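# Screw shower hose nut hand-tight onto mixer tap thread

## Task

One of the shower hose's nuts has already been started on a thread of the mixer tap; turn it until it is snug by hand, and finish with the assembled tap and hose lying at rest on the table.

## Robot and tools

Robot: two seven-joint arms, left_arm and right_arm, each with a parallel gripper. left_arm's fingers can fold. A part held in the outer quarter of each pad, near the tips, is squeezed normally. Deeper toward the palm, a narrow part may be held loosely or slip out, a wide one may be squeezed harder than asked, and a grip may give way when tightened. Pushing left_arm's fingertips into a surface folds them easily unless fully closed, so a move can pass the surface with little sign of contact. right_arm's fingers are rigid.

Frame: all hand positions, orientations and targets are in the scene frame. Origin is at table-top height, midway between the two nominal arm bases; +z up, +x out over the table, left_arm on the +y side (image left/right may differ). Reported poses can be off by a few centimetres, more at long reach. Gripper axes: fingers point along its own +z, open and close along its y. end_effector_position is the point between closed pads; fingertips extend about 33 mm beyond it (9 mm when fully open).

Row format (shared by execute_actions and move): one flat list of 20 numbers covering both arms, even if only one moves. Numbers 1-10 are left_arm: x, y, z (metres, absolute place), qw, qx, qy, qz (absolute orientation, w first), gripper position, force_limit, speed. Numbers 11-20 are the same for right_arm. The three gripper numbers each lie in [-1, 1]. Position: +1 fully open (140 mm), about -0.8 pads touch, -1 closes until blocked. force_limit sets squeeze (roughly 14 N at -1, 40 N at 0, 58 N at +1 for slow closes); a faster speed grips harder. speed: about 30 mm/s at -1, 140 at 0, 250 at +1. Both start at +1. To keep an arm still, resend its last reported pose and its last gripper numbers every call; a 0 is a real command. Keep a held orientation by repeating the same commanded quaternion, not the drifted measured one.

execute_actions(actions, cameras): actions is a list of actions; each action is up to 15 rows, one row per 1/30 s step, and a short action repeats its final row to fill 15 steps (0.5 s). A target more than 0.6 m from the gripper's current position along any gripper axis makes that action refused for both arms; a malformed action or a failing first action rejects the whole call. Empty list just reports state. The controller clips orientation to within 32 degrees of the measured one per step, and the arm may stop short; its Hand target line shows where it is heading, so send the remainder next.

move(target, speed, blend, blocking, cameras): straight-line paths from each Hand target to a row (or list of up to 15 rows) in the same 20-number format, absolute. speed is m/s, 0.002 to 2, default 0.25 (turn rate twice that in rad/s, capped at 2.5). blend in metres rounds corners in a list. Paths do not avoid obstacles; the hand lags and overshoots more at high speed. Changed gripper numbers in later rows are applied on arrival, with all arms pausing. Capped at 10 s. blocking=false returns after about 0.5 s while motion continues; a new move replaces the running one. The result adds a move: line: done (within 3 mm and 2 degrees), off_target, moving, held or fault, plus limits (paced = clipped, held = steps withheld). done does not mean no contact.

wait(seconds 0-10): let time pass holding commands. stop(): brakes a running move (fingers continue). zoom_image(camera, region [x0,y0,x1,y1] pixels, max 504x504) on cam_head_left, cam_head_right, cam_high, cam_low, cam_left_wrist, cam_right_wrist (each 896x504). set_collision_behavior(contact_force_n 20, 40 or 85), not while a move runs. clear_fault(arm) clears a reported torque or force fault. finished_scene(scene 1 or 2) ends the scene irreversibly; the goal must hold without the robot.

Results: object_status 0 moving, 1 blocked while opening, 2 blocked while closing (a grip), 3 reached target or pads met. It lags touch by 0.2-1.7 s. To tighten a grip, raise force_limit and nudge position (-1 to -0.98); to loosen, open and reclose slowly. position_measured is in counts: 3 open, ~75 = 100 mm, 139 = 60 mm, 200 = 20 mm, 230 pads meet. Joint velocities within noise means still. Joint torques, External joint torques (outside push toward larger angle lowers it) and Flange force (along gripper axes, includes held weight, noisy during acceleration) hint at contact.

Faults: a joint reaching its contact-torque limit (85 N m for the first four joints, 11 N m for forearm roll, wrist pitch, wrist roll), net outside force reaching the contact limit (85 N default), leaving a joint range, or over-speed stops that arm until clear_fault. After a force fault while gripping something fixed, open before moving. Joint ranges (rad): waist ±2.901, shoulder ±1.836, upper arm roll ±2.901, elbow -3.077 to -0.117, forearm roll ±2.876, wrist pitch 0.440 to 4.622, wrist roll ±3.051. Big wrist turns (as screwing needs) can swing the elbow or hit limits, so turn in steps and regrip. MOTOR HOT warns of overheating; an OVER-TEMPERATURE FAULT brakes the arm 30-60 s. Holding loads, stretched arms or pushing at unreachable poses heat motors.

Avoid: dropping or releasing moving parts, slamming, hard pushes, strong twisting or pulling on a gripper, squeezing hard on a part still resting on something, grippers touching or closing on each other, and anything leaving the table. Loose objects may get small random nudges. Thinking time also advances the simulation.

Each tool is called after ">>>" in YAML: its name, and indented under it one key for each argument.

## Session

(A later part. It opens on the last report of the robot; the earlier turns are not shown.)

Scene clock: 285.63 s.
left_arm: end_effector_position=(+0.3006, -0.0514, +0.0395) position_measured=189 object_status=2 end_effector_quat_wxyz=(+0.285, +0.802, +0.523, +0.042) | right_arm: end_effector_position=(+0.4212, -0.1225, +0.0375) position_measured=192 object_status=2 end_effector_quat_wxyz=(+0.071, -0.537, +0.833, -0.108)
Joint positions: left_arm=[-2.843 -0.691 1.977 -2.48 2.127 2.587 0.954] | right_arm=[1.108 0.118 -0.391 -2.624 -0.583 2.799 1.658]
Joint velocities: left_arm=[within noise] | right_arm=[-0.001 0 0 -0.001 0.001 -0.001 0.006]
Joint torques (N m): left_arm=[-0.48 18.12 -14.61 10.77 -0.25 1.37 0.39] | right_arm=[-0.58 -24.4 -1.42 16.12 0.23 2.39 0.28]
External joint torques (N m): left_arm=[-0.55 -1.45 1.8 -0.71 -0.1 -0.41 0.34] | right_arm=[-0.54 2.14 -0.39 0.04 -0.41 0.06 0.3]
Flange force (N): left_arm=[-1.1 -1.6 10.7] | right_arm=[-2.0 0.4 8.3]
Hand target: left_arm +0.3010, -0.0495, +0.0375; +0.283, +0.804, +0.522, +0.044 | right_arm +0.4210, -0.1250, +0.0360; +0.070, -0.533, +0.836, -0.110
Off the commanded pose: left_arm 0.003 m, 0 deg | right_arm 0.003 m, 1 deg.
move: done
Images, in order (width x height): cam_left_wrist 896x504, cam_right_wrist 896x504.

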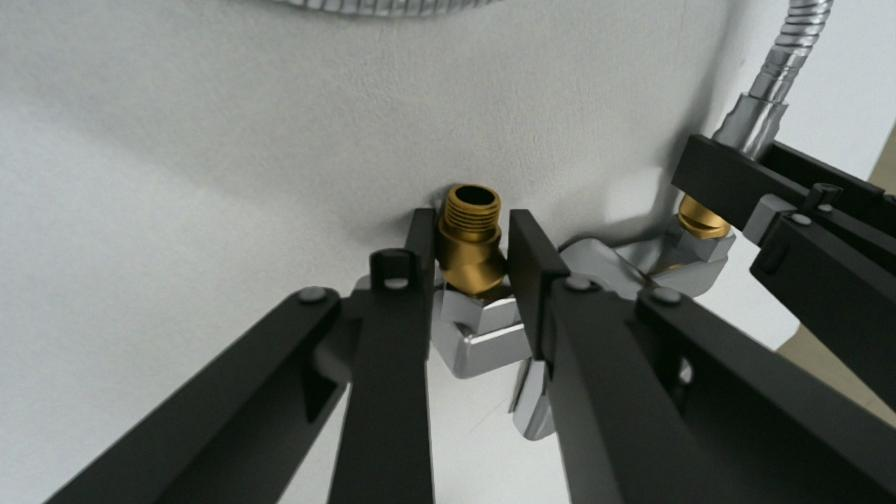

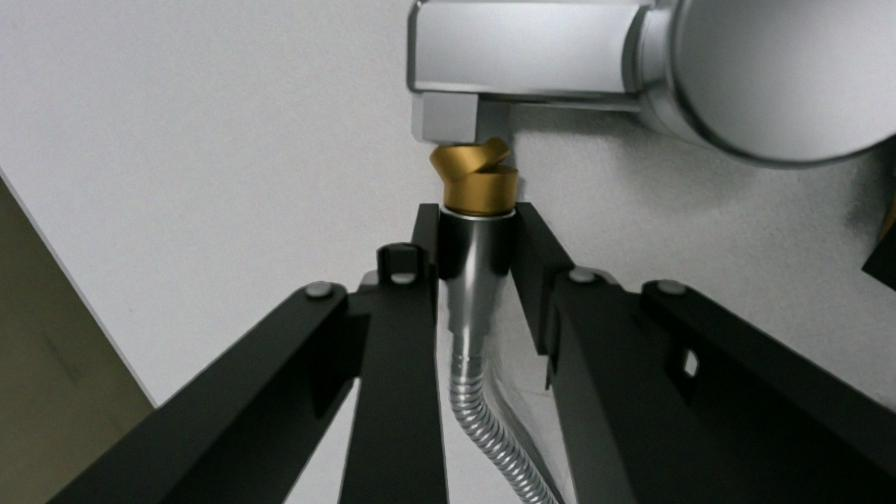

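>>> move:
  target:
    - [0.301,-0.0500,0.0375,0.2827,0.8036,0.522,0.044,-1,1,-1,0.4210,-0.1235,0.037,-0.0702,0.5327,-0.8361,0.11,-0.4,1,-1]
    - [0.301,-0.0500,0.0375,0.2827,0.8036,0.522,0.044,-1,1,-1,0.4280,-0.1270,0.0498,0,0.5373,-0.8433,0,-0.4,1,-1]
    - [0.301,-0.0500,0.0375,0.2827,0.8036,0.522,0.044,-1,1,-1,0.4370,-0.1345,0.045,0.0933,0.5291,-0.8305,-0.1464,-0.4,1,-1]
    - [0.301,-0.0500,0.0375,0.2827,0.8036,0.522,0.044,-1,1,-1,0.4330,-0.1340,0.034,0.0933,0.5291,-0.8305,-0.1464,-1,1,-1]
    - [0.301,-0.0500,0.0375,0.2827,0.8036,0.522,0.044,-1,1,-1,0.4268,-0.1300,0.0355,0,0.5373,-0.8433,0,-1,1,-1]
    - [0.301,-0.0500,0.0375,0.2827,0.8036,0.522,0.044,-1,1,-1,0.4210,-0.1245,0.0365,-0.0702,0.5327,-0.8361,0.11,-1,1,-1]
  speed: 0.6
  blend: [0,0.005,0.004,0,0.004,0]
  cameras: ["cam_right_wrist"]

>>> zoom_image:
  camera: "cam_right_wrist"
  region: [400, 90, 580, 330]

>>> move:
  target:
    - [0.301,-0.0500,0.0375,0.2827,0.8036,0.522,0.044,-1,1,-1,0.4210,-0.1240,0.037,-0.0702,0.5327,-0.8361,0.11,-0.4,1,-1]
    - [0.301,-0.0500,0.0375,0.2827,0.8036,0.522,0.044,-1,1,-1,0.4280,-0.1270,0.0498,0,0.5373,-0.8433,0,-0.4,1,-1]
    - [0.301,-0.0500,0.0375,0.2827,0.8036,0.522,0.044,-1,1,-1,0.4365,-0.1360,0.045,0.0933,0.5291,-0.8305,-0.1464,-0.4,1,-1]
    - [0.301,-0.0500,0.0375,0.2827,0.8036,0.522,0.044,-1,1,-1,0.4325,-0.1355,0.034,0.0933,0.5291,-0.8305,-0.1464,-1,1,-1]
    - [0.301,-0.0500,0.0375,0.2827,0.8036,0.522,0.044,-1,1,-1,0.4265,-0.1315,0.0355,0,0.5373,-0.8433,0,-1,1,-1]
    - [0.301,-0.0500,0.0375,0.2827,0.8036,0.522,0.044,-1,1,-1,0.4205,-0.1260,0.0365,-0.0702,0.5327,-0.8361,0.11,-1,1,-1]
  speed: 0.6
  blend: [0,0.005,0.004,0,0.004,0]
  cameras: ["cam_right_wrist"]

>>> zoom_image:
  camera: "cam_right_wrist"
  region: [400, 90, 580, 330]

Scene clock: 294.27 s.
left_arm: end_effector_position=(+0.2992, -0.0538, +0.0399) position_measured=191 object_status=2 end_effector_quat_wxyz=(+0.286, +0.802, +0.524, +0.040) | right_arm: end_effector_position=(+0.4214, -0.1219, +0.0381) position_measured=192 object_status=2 end_effector_quat_wxyz=(+0.072, -0.536, +0.834, -0.108)
Joint positions: left_arm=[-2.851 -0.688 1.981 -2.476 2.126 2.594 0.948] | right_arm=[1.055 0.115 -0.339 -2.621 -0.596 2.794 1.67]
Joint velocities: left_arm=[within noise] | right_arm=[-0.001 0 0.001 0 0 0 0.005]
Joint torques (N m): left_arm=[1 18.7 -15.07 9.41 -0.34 1.23 0.58] | right_arm=[-0.46 -24.8 -1.29 15.85 0.16 2.26 0.24]
External joint torques (N m): left_arm=[1.01 -1.04 1.42 -2.16 -0.17 -0.57 0.53] | right_arm=[-0.48 2.04 -0.49 -0.2 -0.47 -0.06 0.27]
Flange force (N): left_arm=[3.6 -2.8 0.6] | right_arm=[-1.2 0.6 7.7]
Hand target: left_arm +0.3010, -0.0500, +0.0375; +0.283, +0.804, +0.522, +0.044 | right_arm +0.4210, -0.1245, +0.0365; +0.070, -0.533, +0.836, -0.110
Off the commanded pose: left_arm 0.005 m, 1 deg | right_arm 0.003 m, 1 deg.
joint read past its limit (left arm) — joint 1 (waist), lower limit.
joint sent to its limit (left arm) — joint 1 (waist), lower limit. The joint targets still meet the commanded pose.
move: off_target (left_arm)
Images, in order (width x height): cam_right_wrist 896x504.

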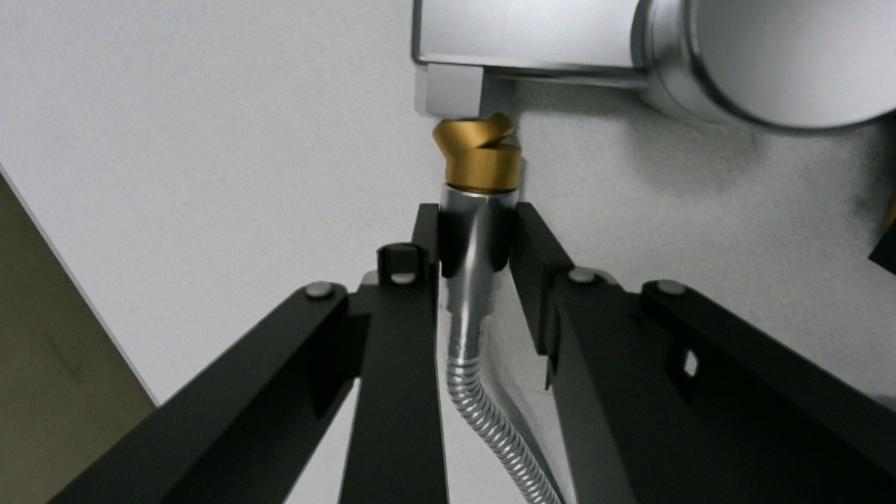

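Scaled by 2.100 from the camera's 896x504 image, which has a finer 1280x720 frame.

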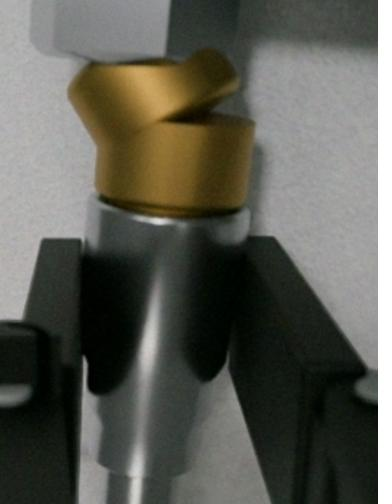

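Scene clock: 301.53 s.
left_arm: end_effector_position=(+0.2945, -0.0622, +0.0477) position_measured=233 object_status=3 end_effector_quat_wxyz=(+0.292, +0.807, +0.512, +0.036) | right_arm: end_effector_position=(+0.4233, -0.1309, +0.0367) position_measured=195 object_status=2 end_effector_quat_wxyz=(+0.067, -0.536, +0.834, -0.112)
Joint positions: left_arm=[-2.852 -0.68 1.966 -2.472 2.126 2.608 0.958] | right_arm=[1.002 0.114 -0.302 -2.624 -0.612 2.784 1.667]
Joint velocities: left_arm=[within noise] | right_arm=[0 0.001 0.001 0.001 -0.001 0 0.005]
Joint torques (N m): left_arm=[1.63 15.47 -6.25 7.11 -1.43 -0.46 0.06] | right_arm=[2.78 -26.31 2.2 15.66 0.93 3.31 0.66]
External joint torques (N m): left_arm=[1.56 -3.94 10.12 -4.83 -1.22 -2.24 0.02] | right_arm=[2.8 0.56 2.92 -0.23 0.31 1.04 0.69]
Flange force (N): left_arm=[6.2 -9.4 30.1] | right_arm=[-4.0 7.4 2.4]
Hand target: left_arm +0.3007, -0.0498, +0.0379; +0.283, +0.804, +0.522, +0.044 | right_arm +0.4205, -0.1260, +0.0365; +0.070, -0.533, +0.836, -0.109
Off the commanded pose: left_arm 0.017 m, 2 deg | right_arm 0.006 m, 1 deg.
joint read past its limit (left arm) — joint 1 (waist), lower limit.
joint sent to its limit (left arm) — joint 1 (waist), lower limit. The joint targets still meet the commanded pose.
move: off_target (left_arm, right_arm)
Images, in order (width x height): cam_right_wrist 896x504.

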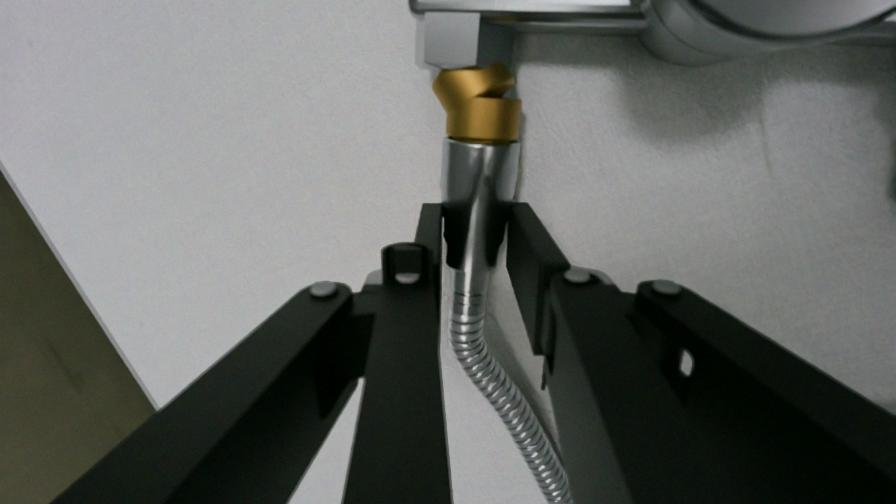

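Scaled by 2.100 from the camera's 896x504 image, which has a finer 1280x720 frame.

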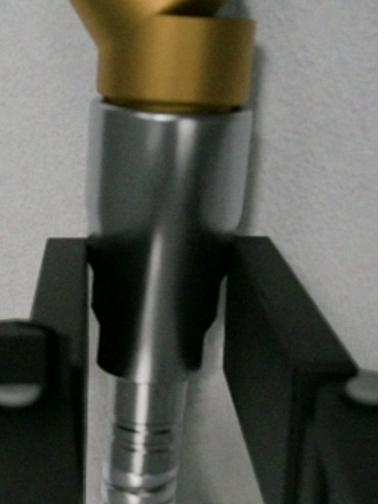

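>>> move:
  target:
    - [0.2945,-0.0600,0.0477,0.2827,0.8036,0.522,0.044,-0.3,1,-1,0.4233,-0.1309,0.037,-0.0702,0.5327,-0.8361,0.11,-0.4,0,-1]
    - [0.270,-0.010,0.12,0.2827,0.8036,0.522,0.044,-0.3,1,-1,0.4300,-0.1500,0.046,0,0.5373,-0.8433,0,-0.4,0,-1]
    - [0.270,0.060,0.12,0.2827,0.8036,0.522,0.044,-0.3,1,-1,0.4225,-0.1510,0.036,0,0.5373,-0.8433,0,-0.4,0,-1]
  speed: 0.3
  cameras: ["cam_right_wrist"]

Scene clock: 306.30 s.
left_arm: end_effector_position=(+0.2706, +0.0602, +0.1199) position_measured=167 object_status=3 end_effector_quat_wxyz=(+0.283, +0.802, +0.523, +0.045) | right_arm: end_effector_position=(+0.4233, -0.1506, +0.0369) position_measured=179 object_status=3 end_effector_quat_wxyz=(+0.002, -0.536, +0.844, -0.001)
Joint positions: left_arm=[-1.887 -0.555 1.235 -2.856 1.911 2.763 1.196] | right_arm=[0.726 0.108 -0.117 -2.592 0.025 2.703 0.993]
Joint velocities: left_arm=[0 0.002 -0.001 0 0 0.002 0.006] | right_arm=[0.001 0.001 0.001 0 0.002 0 -0.008]
Joint torques (N m): left_arm=[0.96 0.01 -10.9 14.88 -0.86 2.19 0.27] | right_arm=[-0.72 -26.84 0.49 17.3 0.68 2.42 -0.27]
External joint torques (N m): left_arm=[0.96 0.34 -0.93 0.12 -0.38 0.08 0.22] | right_arm=[-0.63 1.84 0.82 0.15 0.34 -0.08 -0.27]
Flange force (N): left_arm=[0.0 0.0 0.0] | right_arm=[-3.8 -3.4 5.8]
Hand target: left_arm +0.2700, +0.0600, +0.1200; +0.283, +0.803, +0.522, +0.044 | right_arm +0.4225, -0.1510, +0.0360; +0.000, -0.537, +0.843, +0.000
Off the commanded pose: left_arm 0.001 m, 0 deg | right_arm 0.001 m, 0 deg.
move: done
Images, in order (width x height): cam_right_wrist 896x504.

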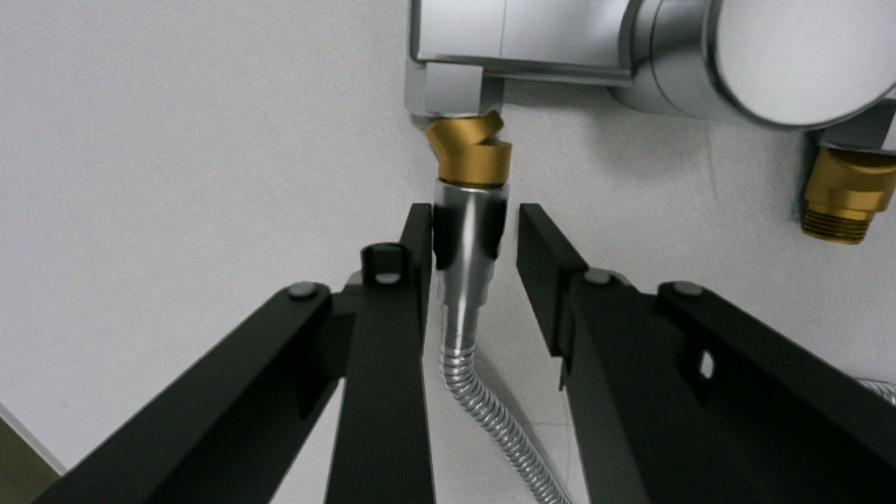

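>>> move:
  target:
    - [0.270,0.06,0.12,0.2827,0.8036,0.522,0.044,-0.35,1,-1,0.4205,-0.1586,0.035,0,0.5373,-0.8433,0,-0.4,1,-1]
    - [0.270,0.06,0.12,0.2827,0.8036,0.522,0.044,-0.35,1,-1,0.4205,-0.1586,0.035,0,0.5373,-0.8433,0,-1,1,-1]
  speed: 0.2
  cameras: []

>>> move:
  target: [0.270,0.06,0.12,0.2827,0.8036,0.522,0.044,-0.35,1,-1,0.4655,-0.0626,0.037,0,0.5373,-0.8433,0,-1,1,-1]
  speed: 0.12
  cameras: ["cam_right_wrist","cam_left_wrist","cam_high"]

Scene clock: 308.50 s.
left_arm: end_effector_position=(+0.2705, +0.0602, +0.1199) position_measured=173 object_status=3 end_effector_quat_wxyz=(+0.283, +0.803, +0.522, +0.045) | right_arm: end_effector_position=(+0.4206, -0.1586, +0.0348) position_measured=192 object_status=0 end_effector_quat_wxyz=(+0.000, -0.536, +0.844, -0.001)
Joint positions: left_arm=[-1.887 -0.555 1.235 -2.856 1.91 2.763 1.2] | right_arm=[0.715 0.102 -0.117 -2.609 0.025 2.709 0.981]
Joint velocities: within noise
Joint torques (N m): left_arm=[0.57 -0.51 -10.43 14.89 -0.81 2.01 0.23] | right_arm=[-0.56 -27.39 0.33 16.52 0.21 2.72 -0.43]
External joint torques (N m): left_arm=[0.52 -0.1 -0.47 0.05 -0.32 -0.1 0.19] | right_arm=[-0.4 0.8 0.71 -0.41 -0.13 0.24 -0.43]
Flange force (N): left_arm=[0.0 0.0 0.0] | right_arm=[0.1 -1.0 3.4]
Hand target: left_arm +0.2700, +0.0600, +0.1200; +0.283, +0.804, +0.522, +0.044 | right_arm +0.4205, -0.1586, +0.0350; +0.000, -0.537, +0.843, +0.000
Off the commanded pose: left_arm 0.001 m, 0 deg | right_arm 0.000 m, 0 deg.
move: done
No camera images: "cameras" was empty.

Scene clock: 310.20 s.
left_arm: end_effector_position=(+0.2705, +0.0602, +0.1199) position_measured=173 object_status=3 end_effector_quat_wxyz=(+0.283, +0.803, +0.522, +0.045) | right_arm: end_effector_position=(+0.4641, -0.0660, +0.0343) position_measured=192 object_status=2 end_effector_quat_wxyz=(-0.003, -0.544, +0.839, -0.002)
Joint positions: left_arm=[-1.887 -0.555 1.235 -2.856 1.91 2.763 1.2] | right_arm=[0.785 0.298 -0.083 -2.302 0.041 2.593 1.056]
Joint velocities: left_arm=[within noise] | right_arm=[0.001 0 -0.001 0.002 0 -0.002 0.007]
Joint torques (N m): left_arm=[0.62 -0.54 -10.45 14.93 -0.83 2.01 0.22] | right_arm=[0.63 -36.73 0.04 20.62 1.22 2.68 0.34]
External joint torques (N m): left_arm=[0.65 -0.23 -0.45 0.23 -0.35 -0.11 0.17] | right_arm=[0.74 -0.08 0.65 1.78 0.81 0.2 0.34]
Flange force (N): left_arm=[0.0 0.0 0.0] | right_arm=[-6.1 -1.2 0.6]
Hand target: left_arm +0.2700, +0.0600, +0.1200; +0.283, +0.804, +0.522, +0.044 | right_arm +0.4655, -0.0626, +0.0370; +0.000, -0.537, +0.843, +0.000
Off the commanded pose: left_arm 0.001 m, 0 deg | right_arm 0.005 m, 1 deg.
move: off_target (right_arm)
Images, in order (width x height): cam_high 896x504, cam_left_wrist 896x504, cam_right_wrist 896x504.

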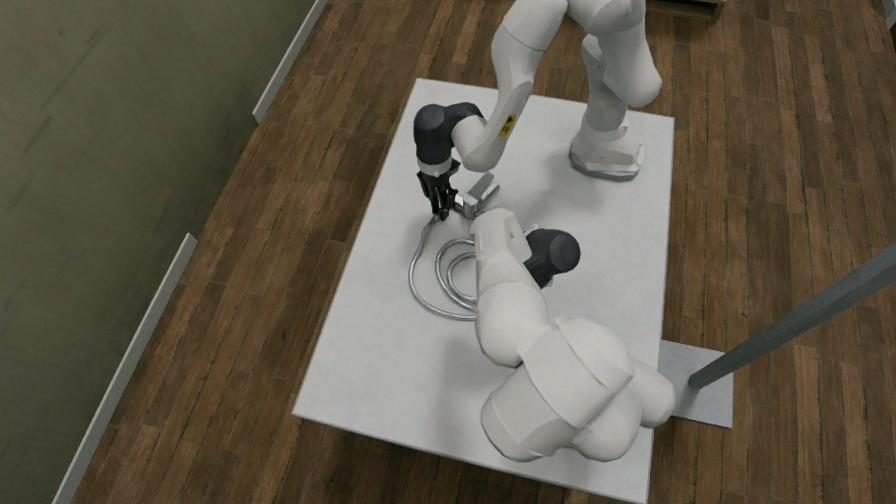

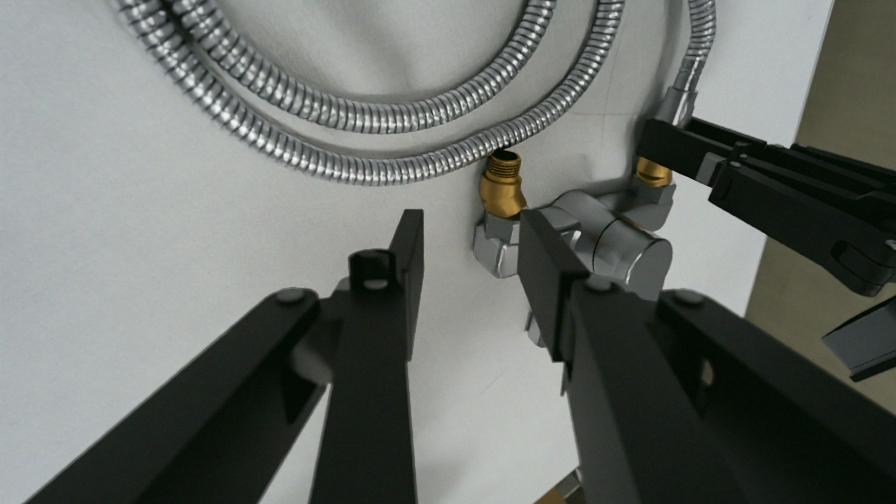

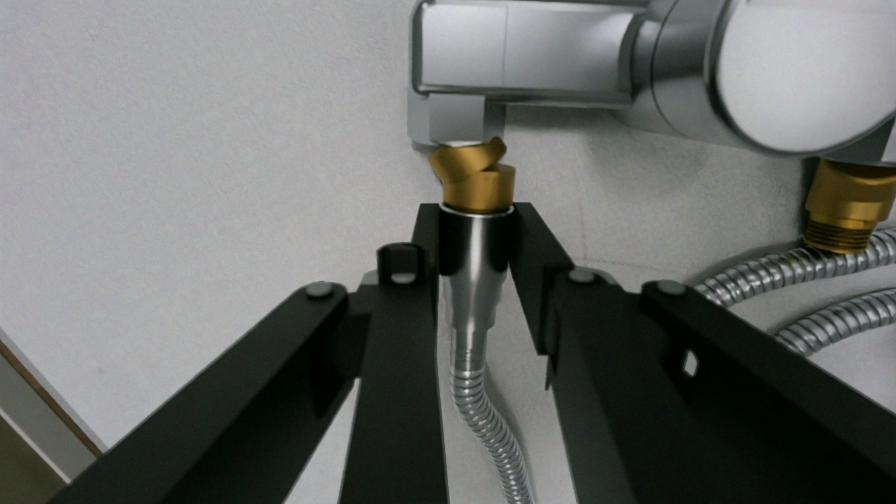

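>>> move:
  target:
    - [0.317,0.004,0.062,0.2827,0.8036,0.522,0.044,-0.35,1,-1,0.4645,-0.0655,0.0350,0,0.5373,-0.8433,0,-1,1,-1]
  speed: 0.25
  cameras: ["cam_left_wrist"]

Scene clock: 312.53 s.
left_arm: end_effector_position=(+0.3154, +0.0042, +0.0618) position_measured=173 object_status=3 end_effector_quat_wxyz=(+0.281, +0.805, +0.521, +0.043) | right_arm: end_effector_position=(+0.4638, -0.0667, +0.0335) position_measured=192 object_status=2 end_effector_quat_wxyz=(-0.002, -0.543, +0.840, -0.001)
Joint positions: left_arm=[-2.561 -0.602 1.843 -2.59 2.12 2.693 1.035] | right_arm=[0.785 0.297 -0.084 -2.306 0.043 2.597 1.058]
Joint velocities: left_arm=[0 0 0.001 0.001 0.002 -0.002 -0.009] | right_arm=[within noise]
Joint torques (N m): left_arm=[0.5 12.5 -15.07 12.55 -0.12 1.54 -0.09] | right_arm=[-0.07 -36.1 -0.14 18.42 0.9 2.8 0.22]
External joint torques (N m): left_arm=[0.51 -1.52 -0.81 0.36 0.26 -0.37 -0.13] | right_arm=[-0.16 0.21 0.29 -0.21 0.51 0.34 0.22]
Flange force (N): left_arm=[0.8 -2.8 1.9] | right_arm=[0.4 0.5 1.5]
Hand target: left_arm +0.3170, +0.0040, +0.0620; +0.283, +0.804, +0.522, +0.044 | right_arm +0.4645, -0.0655, +0.0350; +0.000, -0.537, +0.843, +0.000
Off the commanded pose: left_arm 0.002 m, 0 deg | right_arm 0.002 m, 1 deg.
move: done
Images, in order (width x height): cam_left_wrist 896x504.

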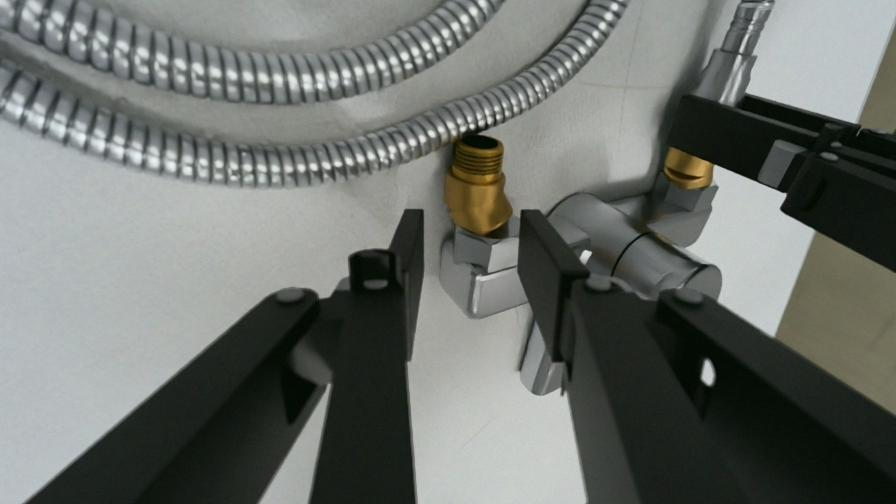

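>>> move:
  target:
    - [0.330,-0.003,0.047,0.2827,0.8036,0.522,0.044,-0.35,1,-1,0.4645,-0.0655,0.0350,0,0.5373,-0.8433,0,-1,1,-1]
    - [0.332,-0.005,0.0385,0.2827,0.8036,0.522,0.044,-0.35,1,-1,0.4645,-0.0655,0.0350,0,0.5373,-0.8433,0,-1,1,-1]
  speed: 0.12
  cameras: ["cam_left_wrist"]

Scene clock: 314.13 s.
left_arm: end_effector_position=(+0.3302, -0.0060, +0.0400) position_measured=173 object_status=3 end_effector_quat_wxyz=(+0.283, +0.804, +0.521, +0.042) | right_arm: end_effector_position=(+0.4637, -0.0667, +0.0335) position_measured=192 object_status=2 end_effector_quat_wxyz=(-0.002, -0.543, +0.840, -0.001)
Joint positions: left_arm=[-2.662 -0.69 1.955 -2.525 2.182 2.654 1.032] | right_arm=[0.785 0.297 -0.084 -2.306 0.043 2.598 1.058]
Joint velocities: left_arm=[-0.001 0 0.001 0.001 0.004 -0.003 -0.002] | right_arm=[within noise]
Joint torques (N m): left_arm=[-1.16 15.67 -14.72 10.98 0.02 1.16 -0.04] | right_arm=[-0.14 -36.08 -0.17 18.51 0.86 2.78 0.2]
External joint torques (N m): left_arm=[-1.1 -2.49 1.43 0.23 0.3 -0.75 -0.08] | right_arm=[-0.17 0.49 0.32 -0.31 0.46 0.28 0.2]
Flange force (N): left_arm=[-2.1 -3.7 19.1] | right_arm=[0.2 0.3 2.0]
Hand target: left_arm +0.3320, -0.0050, +0.0385; +0.283, +0.804, +0.522, +0.044 | right_arm +0.4645, -0.0655, +0.0350; +0.000, -0.537, +0.843, +0.000
Off the commanded pose: left_arm 0.003 m, 0 deg | right_arm 0.002 m, 1 deg.
move: done
Images, in order (width x height): cam_left_wrist 896x504.

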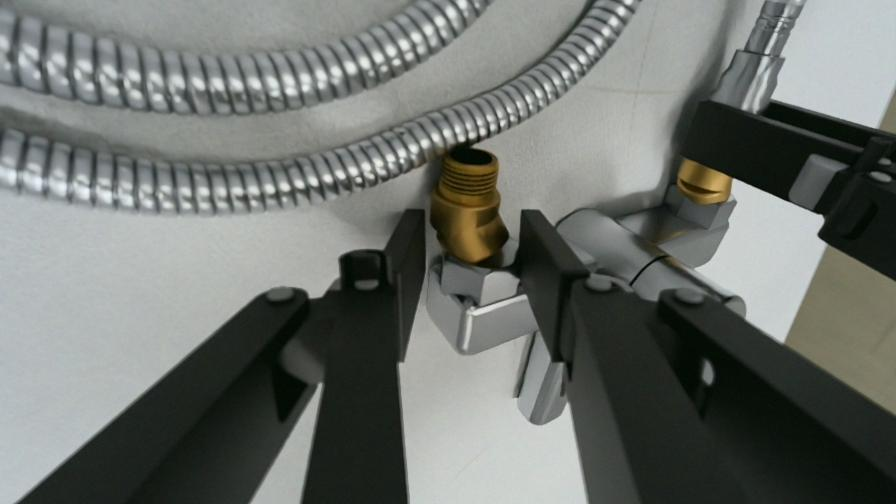

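>>> move:
  target:
    - [0.3300,-0.0010,0.042,0.2827,0.8036,0.522,0.044,-0.35,1,-1,0.4645,-0.0655,0.0350,0,0.5373,-0.8433,0,-1,1,-1]
    - [0.3305,-0.001,0.0365,0.2827,0.8036,0.522,0.044,-0.38,1,-1,0.4645,-0.0655,0.0350,0,0.5373,-0.8433,0,-1,1,-1]
    - [0.3305,-0.001,0.0365,0.2827,0.8036,0.522,0.044,-1,1,-1,0.4645,-0.0655,0.0350,0,0.5373,-0.8433,0,-1,1,-1]
  speed: 0.12
  cameras: ["cam_left_wrist"]

Scene clock: 317.63 s.
left_arm: end_effector_position=(+0.3323, -0.0031, +0.0399) position_measured=183 object_status=2 end_effector_quat_wxyz=(+0.286, +0.800, +0.526, +0.042) | right_arm: end_effector_position=(+0.4638, -0.0673, +0.0335) position_measured=192 object_status=2 end_effector_quat_wxyz=(-0.002, -0.542, +0.840, -0.001)
Joint positions: left_arm=[-2.649 -0.693 1.951 -2.531 2.199 2.648 1.013] | right_arm=[0.785 0.297 -0.085 -2.307 0.043 2.598 1.058]
Joint velocities: left_arm=[0 0.002 0.002 -0.001 0 0 -0.005] | right_arm=[within noise]
Joint torques (N m): left_arm=[-2.22 15.79 -12.83 8.5 -0.08 1.22 0.39] | right_arm=[0.14 -35.81 0.09 18.97 0.86 3.07 0.22]
External joint torques (N m): left_arm=[-2.23 -2.22 3.31 -2.17 0.2 -0.66 0.34] | right_arm=[0.13 0.64 0.61 0.28 0.46 0.59 0.22]
Flange force (N): left_arm=[-2.0 -6.0 22.5] | right_arm=[-1.9 0.0 3.1]
Hand target: left_arm +0.3305, -0.0010, +0.0366; +0.283, +0.804, +0.522, +0.044 | right_arm +0.4645, -0.0655, +0.0350; +0.000, -0.537, +0.843, +0.000
Off the commanded pose: left_arm 0.004 m, 1 deg | right_arm 0.002 m, 1 deg.
move: off_target (left_arm); target 3's new numbers were sent with left_arm's hand 0.004 m and 0 deg from that target
Images, in order (width x height): cam_left_wrist 896x504.

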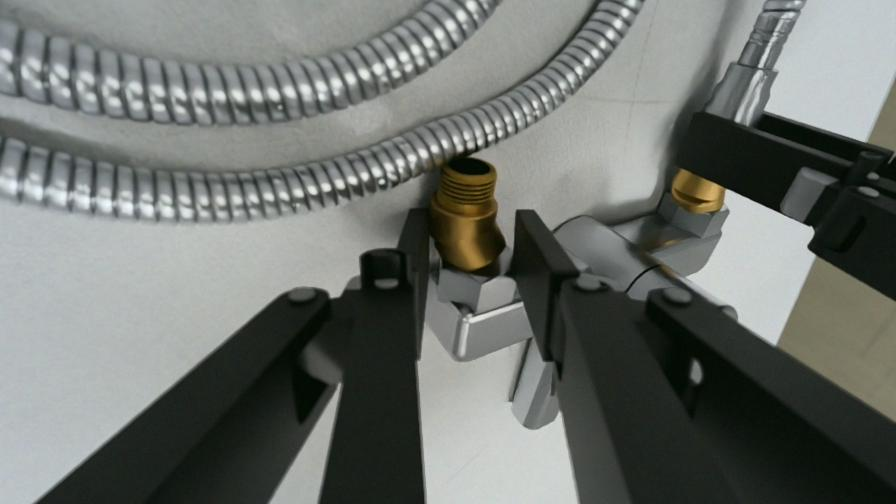

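>>> move:
  target:
    - [0.3315,-0.0025,0.038,0.2827,0.8036,0.522,0.044,-1,1,-1,0.4580,-0.0618,0.0365,-0.0702,0.5327,-0.8361,0.11,-1,1,-1]
    - [0.3315,-0.0025,0.038,0.2827,0.8036,0.522,0.044,-1,1,-1,0.4580,-0.0618,0.037,-0.0702,0.5327,-0.8361,0.11,-0.4,1,-1]
    - [0.3315,-0.0025,0.038,0.2827,0.8036,0.522,0.044,-1,1,-1,0.4650,-0.0643,0.0498,0,0.5373,-0.8433,0,-0.4,1,-1]
    - [0.3315,-0.0025,0.038,0.2827,0.8036,0.522,0.044,-1,1,-1,0.4740,-0.0718,0.045,0.0933,0.5291,-0.8305,-0.1464,-0.4,1,-1]
    - [0.3315,-0.0025,0.038,0.2827,0.8036,0.522,0.044,-1,1,-1,0.4700,-0.0713,0.034,0.0933,0.5291,-0.8305,-0.1464,-1,1,-1]
  speed: 0.5
  blend: [0,0,0.005,0.004,0]
  cameras: ["cam_right_wrist"]

>>> move:
  target:
    - [0.3315,-0.0025,0.038,0.2827,0.8036,0.522,0.044,-1,1,-1,0.4638,-0.0673,0.0355,0,0.5373,-0.8433,0,-1,1,-1]
    - [0.3315,-0.0025,0.038,0.2827,0.8036,0.522,0.044,-1,1,-1,0.4580,-0.0618,0.0365,-0.0702,0.5327,-0.8361,0.11,-1,1,-1]
  speed: 0.5
  blend: [0.004,0]
  cameras: ["cam_right_wrist","cam_left_wrist"]

>>> zoom_image:
  camera: "cam_right_wrist"
  region: [400, 90, 580, 330]

Scene clock: 324.87 s.
left_arm: end_effector_position=(+0.3317, -0.0053, +0.0406) position_measured=183 object_status=2 end_effector_quat_wxyz=(+0.285, +0.802, +0.523, +0.043) | right_arm: end_effector_position=(+0.4738, -0.0713, +0.0353) position_measured=193 object_status=0 end_effector_quat_wxyz=(-0.089, -0.525, +0.834, +0.146)
Joint positions: left_arm=[-2.672 -0.669 1.965 -2.523 2.198 2.668 1.001] | right_arm=[0.467 0.431 0.084 -2.068 0.326 2.272 0.721]
Joint velocities: within noise
Joint torques (N m): left_arm=[-0.03 17.09 -13.23 9.12 -0.55 1.4 0.27] | right_arm=[0.62 -39.13 3.14 18.7 0.44 0.89 -0.28]
External joint torques (N m): left_arm=[0 -1.06 2.45 -1.9 -0.21 -0.45 0.23] | right_arm=[0.71 2.26 1.68 -1.1 -0.06 -0.82 -0.31]
Flange force (N): left_arm=[1.6 -3.4 8.1] | right_arm=[-2.1 -1.2 3.0]
Hand target: left_arm +0.3315, -0.0025, +0.0380; +0.283, +0.804, +0.522, +0.044 | right_arm +0.4700, -0.0713, +0.0340; -0.093, -0.529, +0.831, +0.146
Off the commanded pose: left_arm 0.004 m, 0 deg | right_arm 0.004 m, 1 deg.
move: off_target (left_arm, right_arm)
Images, in order (width x height): cam_right_wrist 896x504.

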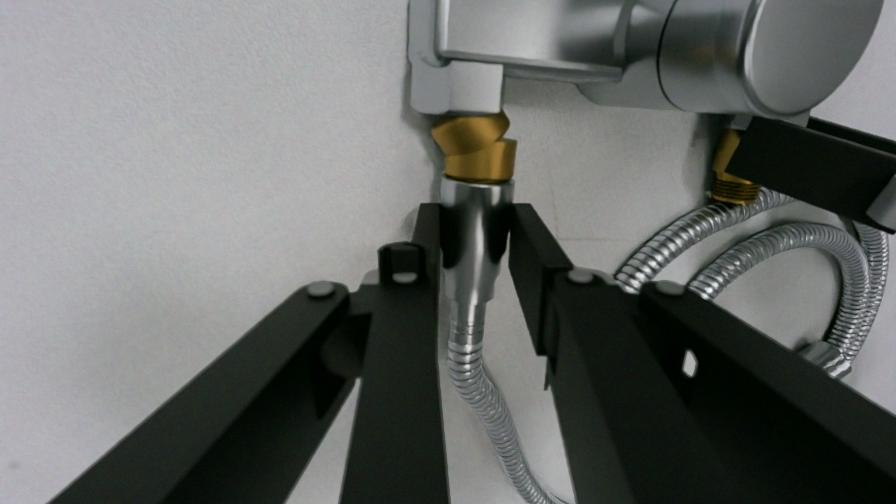

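Scene clock: 327.27 s.
left_arm: end_effector_position=(+0.3300, -0.0070, +0.0413) position_measured=184 object_status=2 end_effector_quat_wxyz=(+0.286, +0.802, +0.524, +0.040) | right_arm: end_effector_position=(+0.4592, -0.0634, +0.0374) position_measured=193 object_status=2 end_effector_quat_wxyz=(+0.068, -0.536, +0.834, -0.111)
Joint positions: left_arm=[-2.694 -0.643 1.98 -2.517 2.2 2.693 0.973] | right_arm=[1.186 0.273 -0.395 -2.408 -0.356 2.729 1.525]
Joint velocities: left_arm=[within noise] | right_arm=[0.001 -0.001 0 -0.001 -0.001 0 0.005]
Joint torques (N m): left_arm=[0.51 17.58 -11.47 9.07 -0.25 0.96 0.38] | right_arm=[0.98 -30.65 -1.64 17.09 0.77 3.01 0.38]
External joint torques (N m): left_arm=[0.49 -0.72 3.62 -2.3 0.15 -0.87 0.34] | right_arm=[1 1.8 1.12 -0.36 0.12 0.63 0.41]
Flange force (N): left_arm=[4.0 -4.7 9.9] | right_arm=[-2.6 3.1 5.9]
Hand target: left_arm +0.3315, -0.0025, +0.0381; +0.283, +0.804, +0.522, +0.044 | right_arm +0.4580, -0.0618, +0.0365; +0.070, -0.533, +0.836, -0.110
Off the commanded pose: left_arm 0.006 m, 1 deg | right_arm 0.002 m, 1 deg.
move: off_target (left_arm)
Images, in order (width x height): cam_left_wrist 896x504, cam_right_wrist 896x504.

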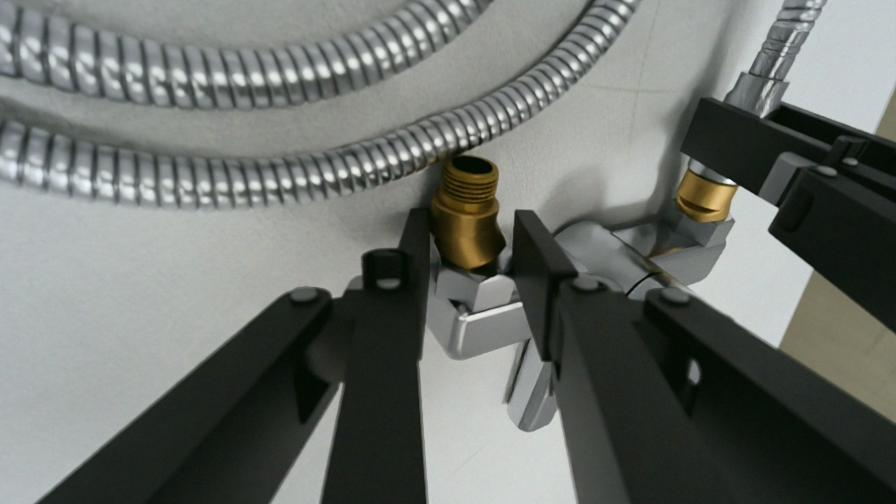

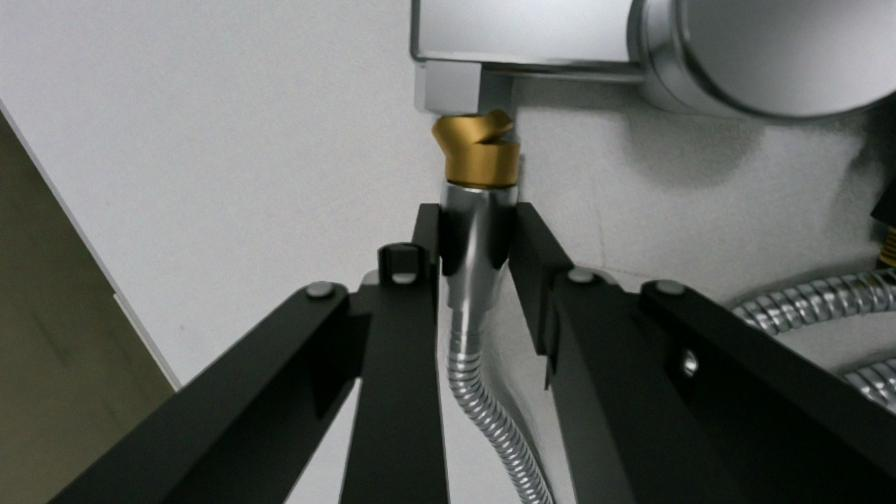

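Scaled by 2.100 from the camera's 896x504 image, which has a finer 1280x720 frame.

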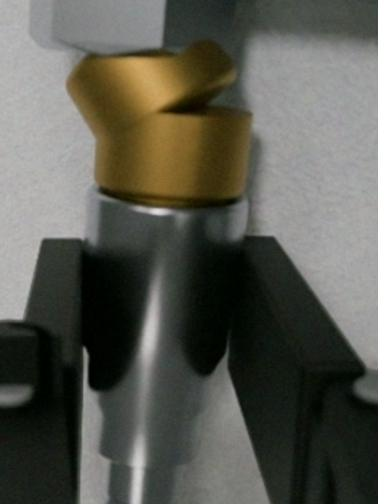

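>>> move:
  target:
    - [0.3312,-0.0040,0.038,0.2827,0.8036,0.522,0.044,-1,1,-1,0.4590,-0.0632,0.0372,-0.0702,0.5327,-0.8361,0.11,-0.4,1,-1]
    - [0.3312,-0.0040,0.038,0.2827,0.8036,0.522,0.044,-1,1,-1,0.4645,-0.0660,0.0498,0,0.5373,-0.8433,0,-0.4,1,-1]
    - [0.3312,-0.0040,0.038,0.2827,0.8036,0.522,0.044,-1,1,-1,0.4735,-0.0768,0.045,0.0933,0.5291,-0.8305,-0.1464,-0.4,1,-1]
    - [0.3312,-0.0040,0.038,0.2827,0.8036,0.522,0.044,-1,1,-1,0.4692,-0.0783,0.034,0.0933,0.5291,-0.8305,-0.1464,-1,1,-1]
    - [0.3312,-0.0040,0.038,0.2827,0.8036,0.522,0.044,-1,1,-1,0.4625,-0.0735,0.0355,0,0.5373,-0.8433,0,-1,1,-1]
    - [0.3312,-0.0040,0.038,0.2827,0.8036,0.522,0.044,-1,1,-1,0.4570,-0.0685,0.0365,-0.0702,0.5327,-0.8361,0.11,-1,1,-1]
  speed: 0.6
  blend: [0,0.005,0.004,0,0.004,0]
  cameras: ["cam_right_wrist"]

>>> move:
  target:
    - [0.3312,-0.0040,0.038,0.2827,0.8036,0.522,0.044,-1,1,-1,0.4570,-0.0680,0.0372,-0.0702,0.5327,-0.8361,0.11,-0.4,1,-1]
    - [0.3312,-0.0040,0.038,0.2827,0.8036,0.522,0.044,-1,1,-1,0.4635,-0.0700,0.0498,0,0.5373,-0.8433,0,-0.4,1,-1]
    - [0.3312,-0.0040,0.038,0.2827,0.8036,0.522,0.044,-1,1,-1,0.4725,-0.0788,0.045,0.0933,0.5291,-0.8305,-0.1464,-0.4,1,-1]
    - [0.3312,-0.0040,0.038,0.2827,0.8036,0.522,0.044,-1,1,-1,0.4685,-0.0800,0.034,0.0933,0.5291,-0.8305,-0.1464,-1,1,-1]
    - [0.3312,-0.0040,0.038,0.2827,0.8036,0.522,0.044,-1,1,-1,0.4618,-0.0750,0.0355,0,0.5373,-0.8433,0,-1,1,-1]
    - [0.3312,-0.0040,0.038,0.2827,0.8036,0.522,0.044,-1,1,-1,0.4563,-0.0700,0.0365,-0.0702,0.5327,-0.8361,0.11,-1,1,-1]
  speed: 0.6
  blend: [0,0.005,0.004,0,0.004,0]
  cameras: ["cam_right_wrist","cam_left_wrist"]

>>> zoom_image:
  camera: "cam_right_wrist"
  region: [400, 90, 580, 330]

Scene clock: 335.33 s.
left_arm: end_effector_position=(+0.3302, -0.0096, +0.0422) position_measured=185 object_status=2 end_effector_quat_wxyz=(+0.287, +0.801, +0.524, +0.039) | right_arm: end_effector_position=(+0.4581, -0.0685, +0.0380) position_measured=193 object_status=2 end_effector_quat_wxyz=(+0.070, -0.535, +0.835, -0.109)
Joint positions: left_arm=[-2.731 -0.608 2.006 -2.506 2.206 2.721 0.936] | right_arm=[1.142 0.257 -0.362 -2.424 -0.391 2.734 1.548]
Joint velocities: left_arm=[within noise] | right_arm=[0.002 0 0 -0.001 0 0.001 0.005]
Joint torques (N m): left_arm=[0.73 17.75 -9.92 8.4 -0.29 0.88 0.5] | right_arm=[0.49 -30.19 -1.92 16.69 0.31 2.74 0.26]
External joint torques (N m): left_arm=[0.7 -0.87 4.4 -3.56 0.2 -0.89 0.46] | right_arm=[0.56 2.28 0.48 -0.83 -0.34 0.34 0.29]
Flange force (N): left_arm=[5.5 -6.0 9.9] | right_arm=[-1.0 2.7 6.5]
Hand target: left_arm +0.3312, -0.0040, +0.0381; +0.283, +0.804, +0.522, +0.044 | right_arm +0.4570, -0.0685, +0.0365; +0.070, -0.533, +0.836, -0.110
Off the commanded pose: left_arm 0.007 m, 1 deg | right_arm 0.002 m, 0 deg.
move: off_target (left_arm)
Images, in order (width x height): cam_right_wrist 896x504.

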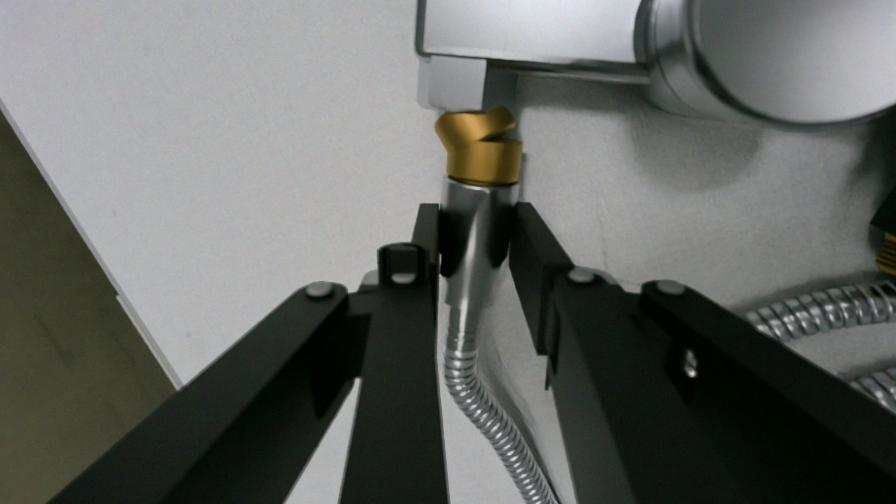

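Scene clock: 341.80 s.
left_arm: end_effector_position=(+0.3277, -0.0121, +0.0433) position_measured=186 object_status=2 end_effector_quat_wxyz=(+0.287, +0.802, +0.523, +0.037) | right_arm: end_effector_position=(+0.4585, -0.0679, +0.0390) position_measured=194 object_status=2 end_effector_quat_wxyz=(+0.073, -0.531, +0.838, -0.108)
Joint positions: left_arm=[-2.772 -0.568 2.037 -2.496 2.218 2.76 0.892] | right_arm=[1.097 0.25 -0.321 -2.426 -0.418 2.736 1.576]
Joint velocities: left_arm=[within noise] | right_arm=[0 0.001 -0.001 -0.001 -0.002 0.001 0.005]
Joint torques (N m): left_arm=[1.68 18.01 -7.1 8.23 -0.25 0.25 0.58] | right_arm=[0.55 -30.15 -1.48 15.93 -0.04 2.15 -0.24]
External joint torques (N m): left_arm=[1.62 -0.86 6.18 -4.11 0.34 -1.48 0.54] | right_arm=[0.56 2.44 0.5 -1.58 -0.68 -0.25 -0.22]
Flange force (N): left_arm=[8.2 -6.5 12.8] | right_arm=[0.4 2.2 5.2]
Hand target: left_arm +0.3311, -0.0040, +0.0382; +0.283, +0.804, +0.522, +0.044 | right_arm +0.4563, -0.0700, +0.0365; +0.070, -0.533, +0.836, -0.110
Off the commanded pose: left_arm 0.010 m, 1 deg | right_arm 0.004 m, 1 deg.
move: off_target (left_arm, right_arm)
Images, in order (width x height): cam_left_wrist 896x504, cam_right_wrist 896x504.

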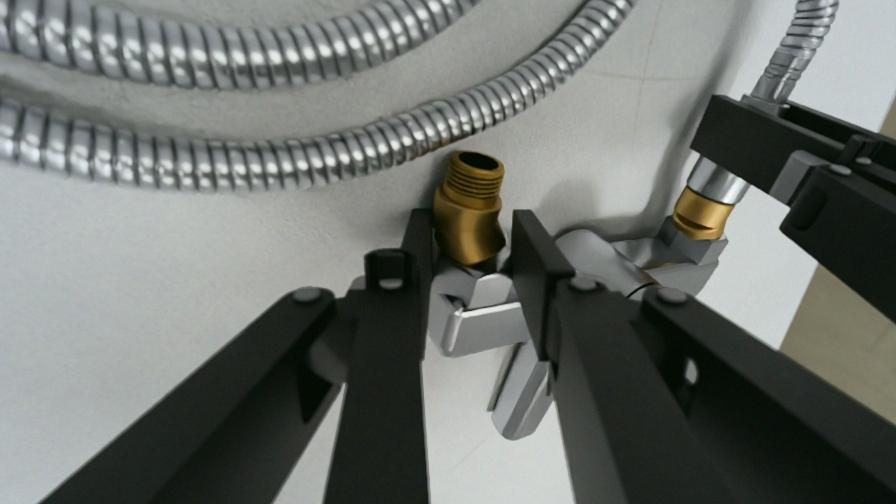

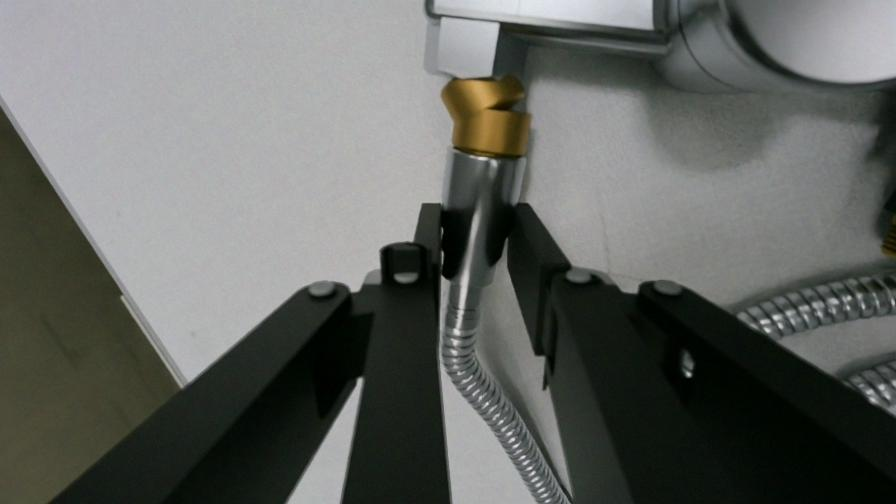

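Scaled by 2.100 from the camera's 896x504 image, which has a finer 1280x720 frame.

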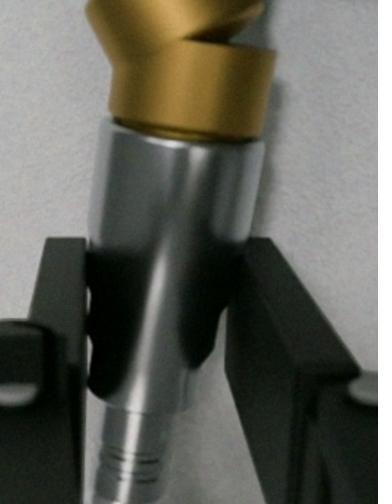

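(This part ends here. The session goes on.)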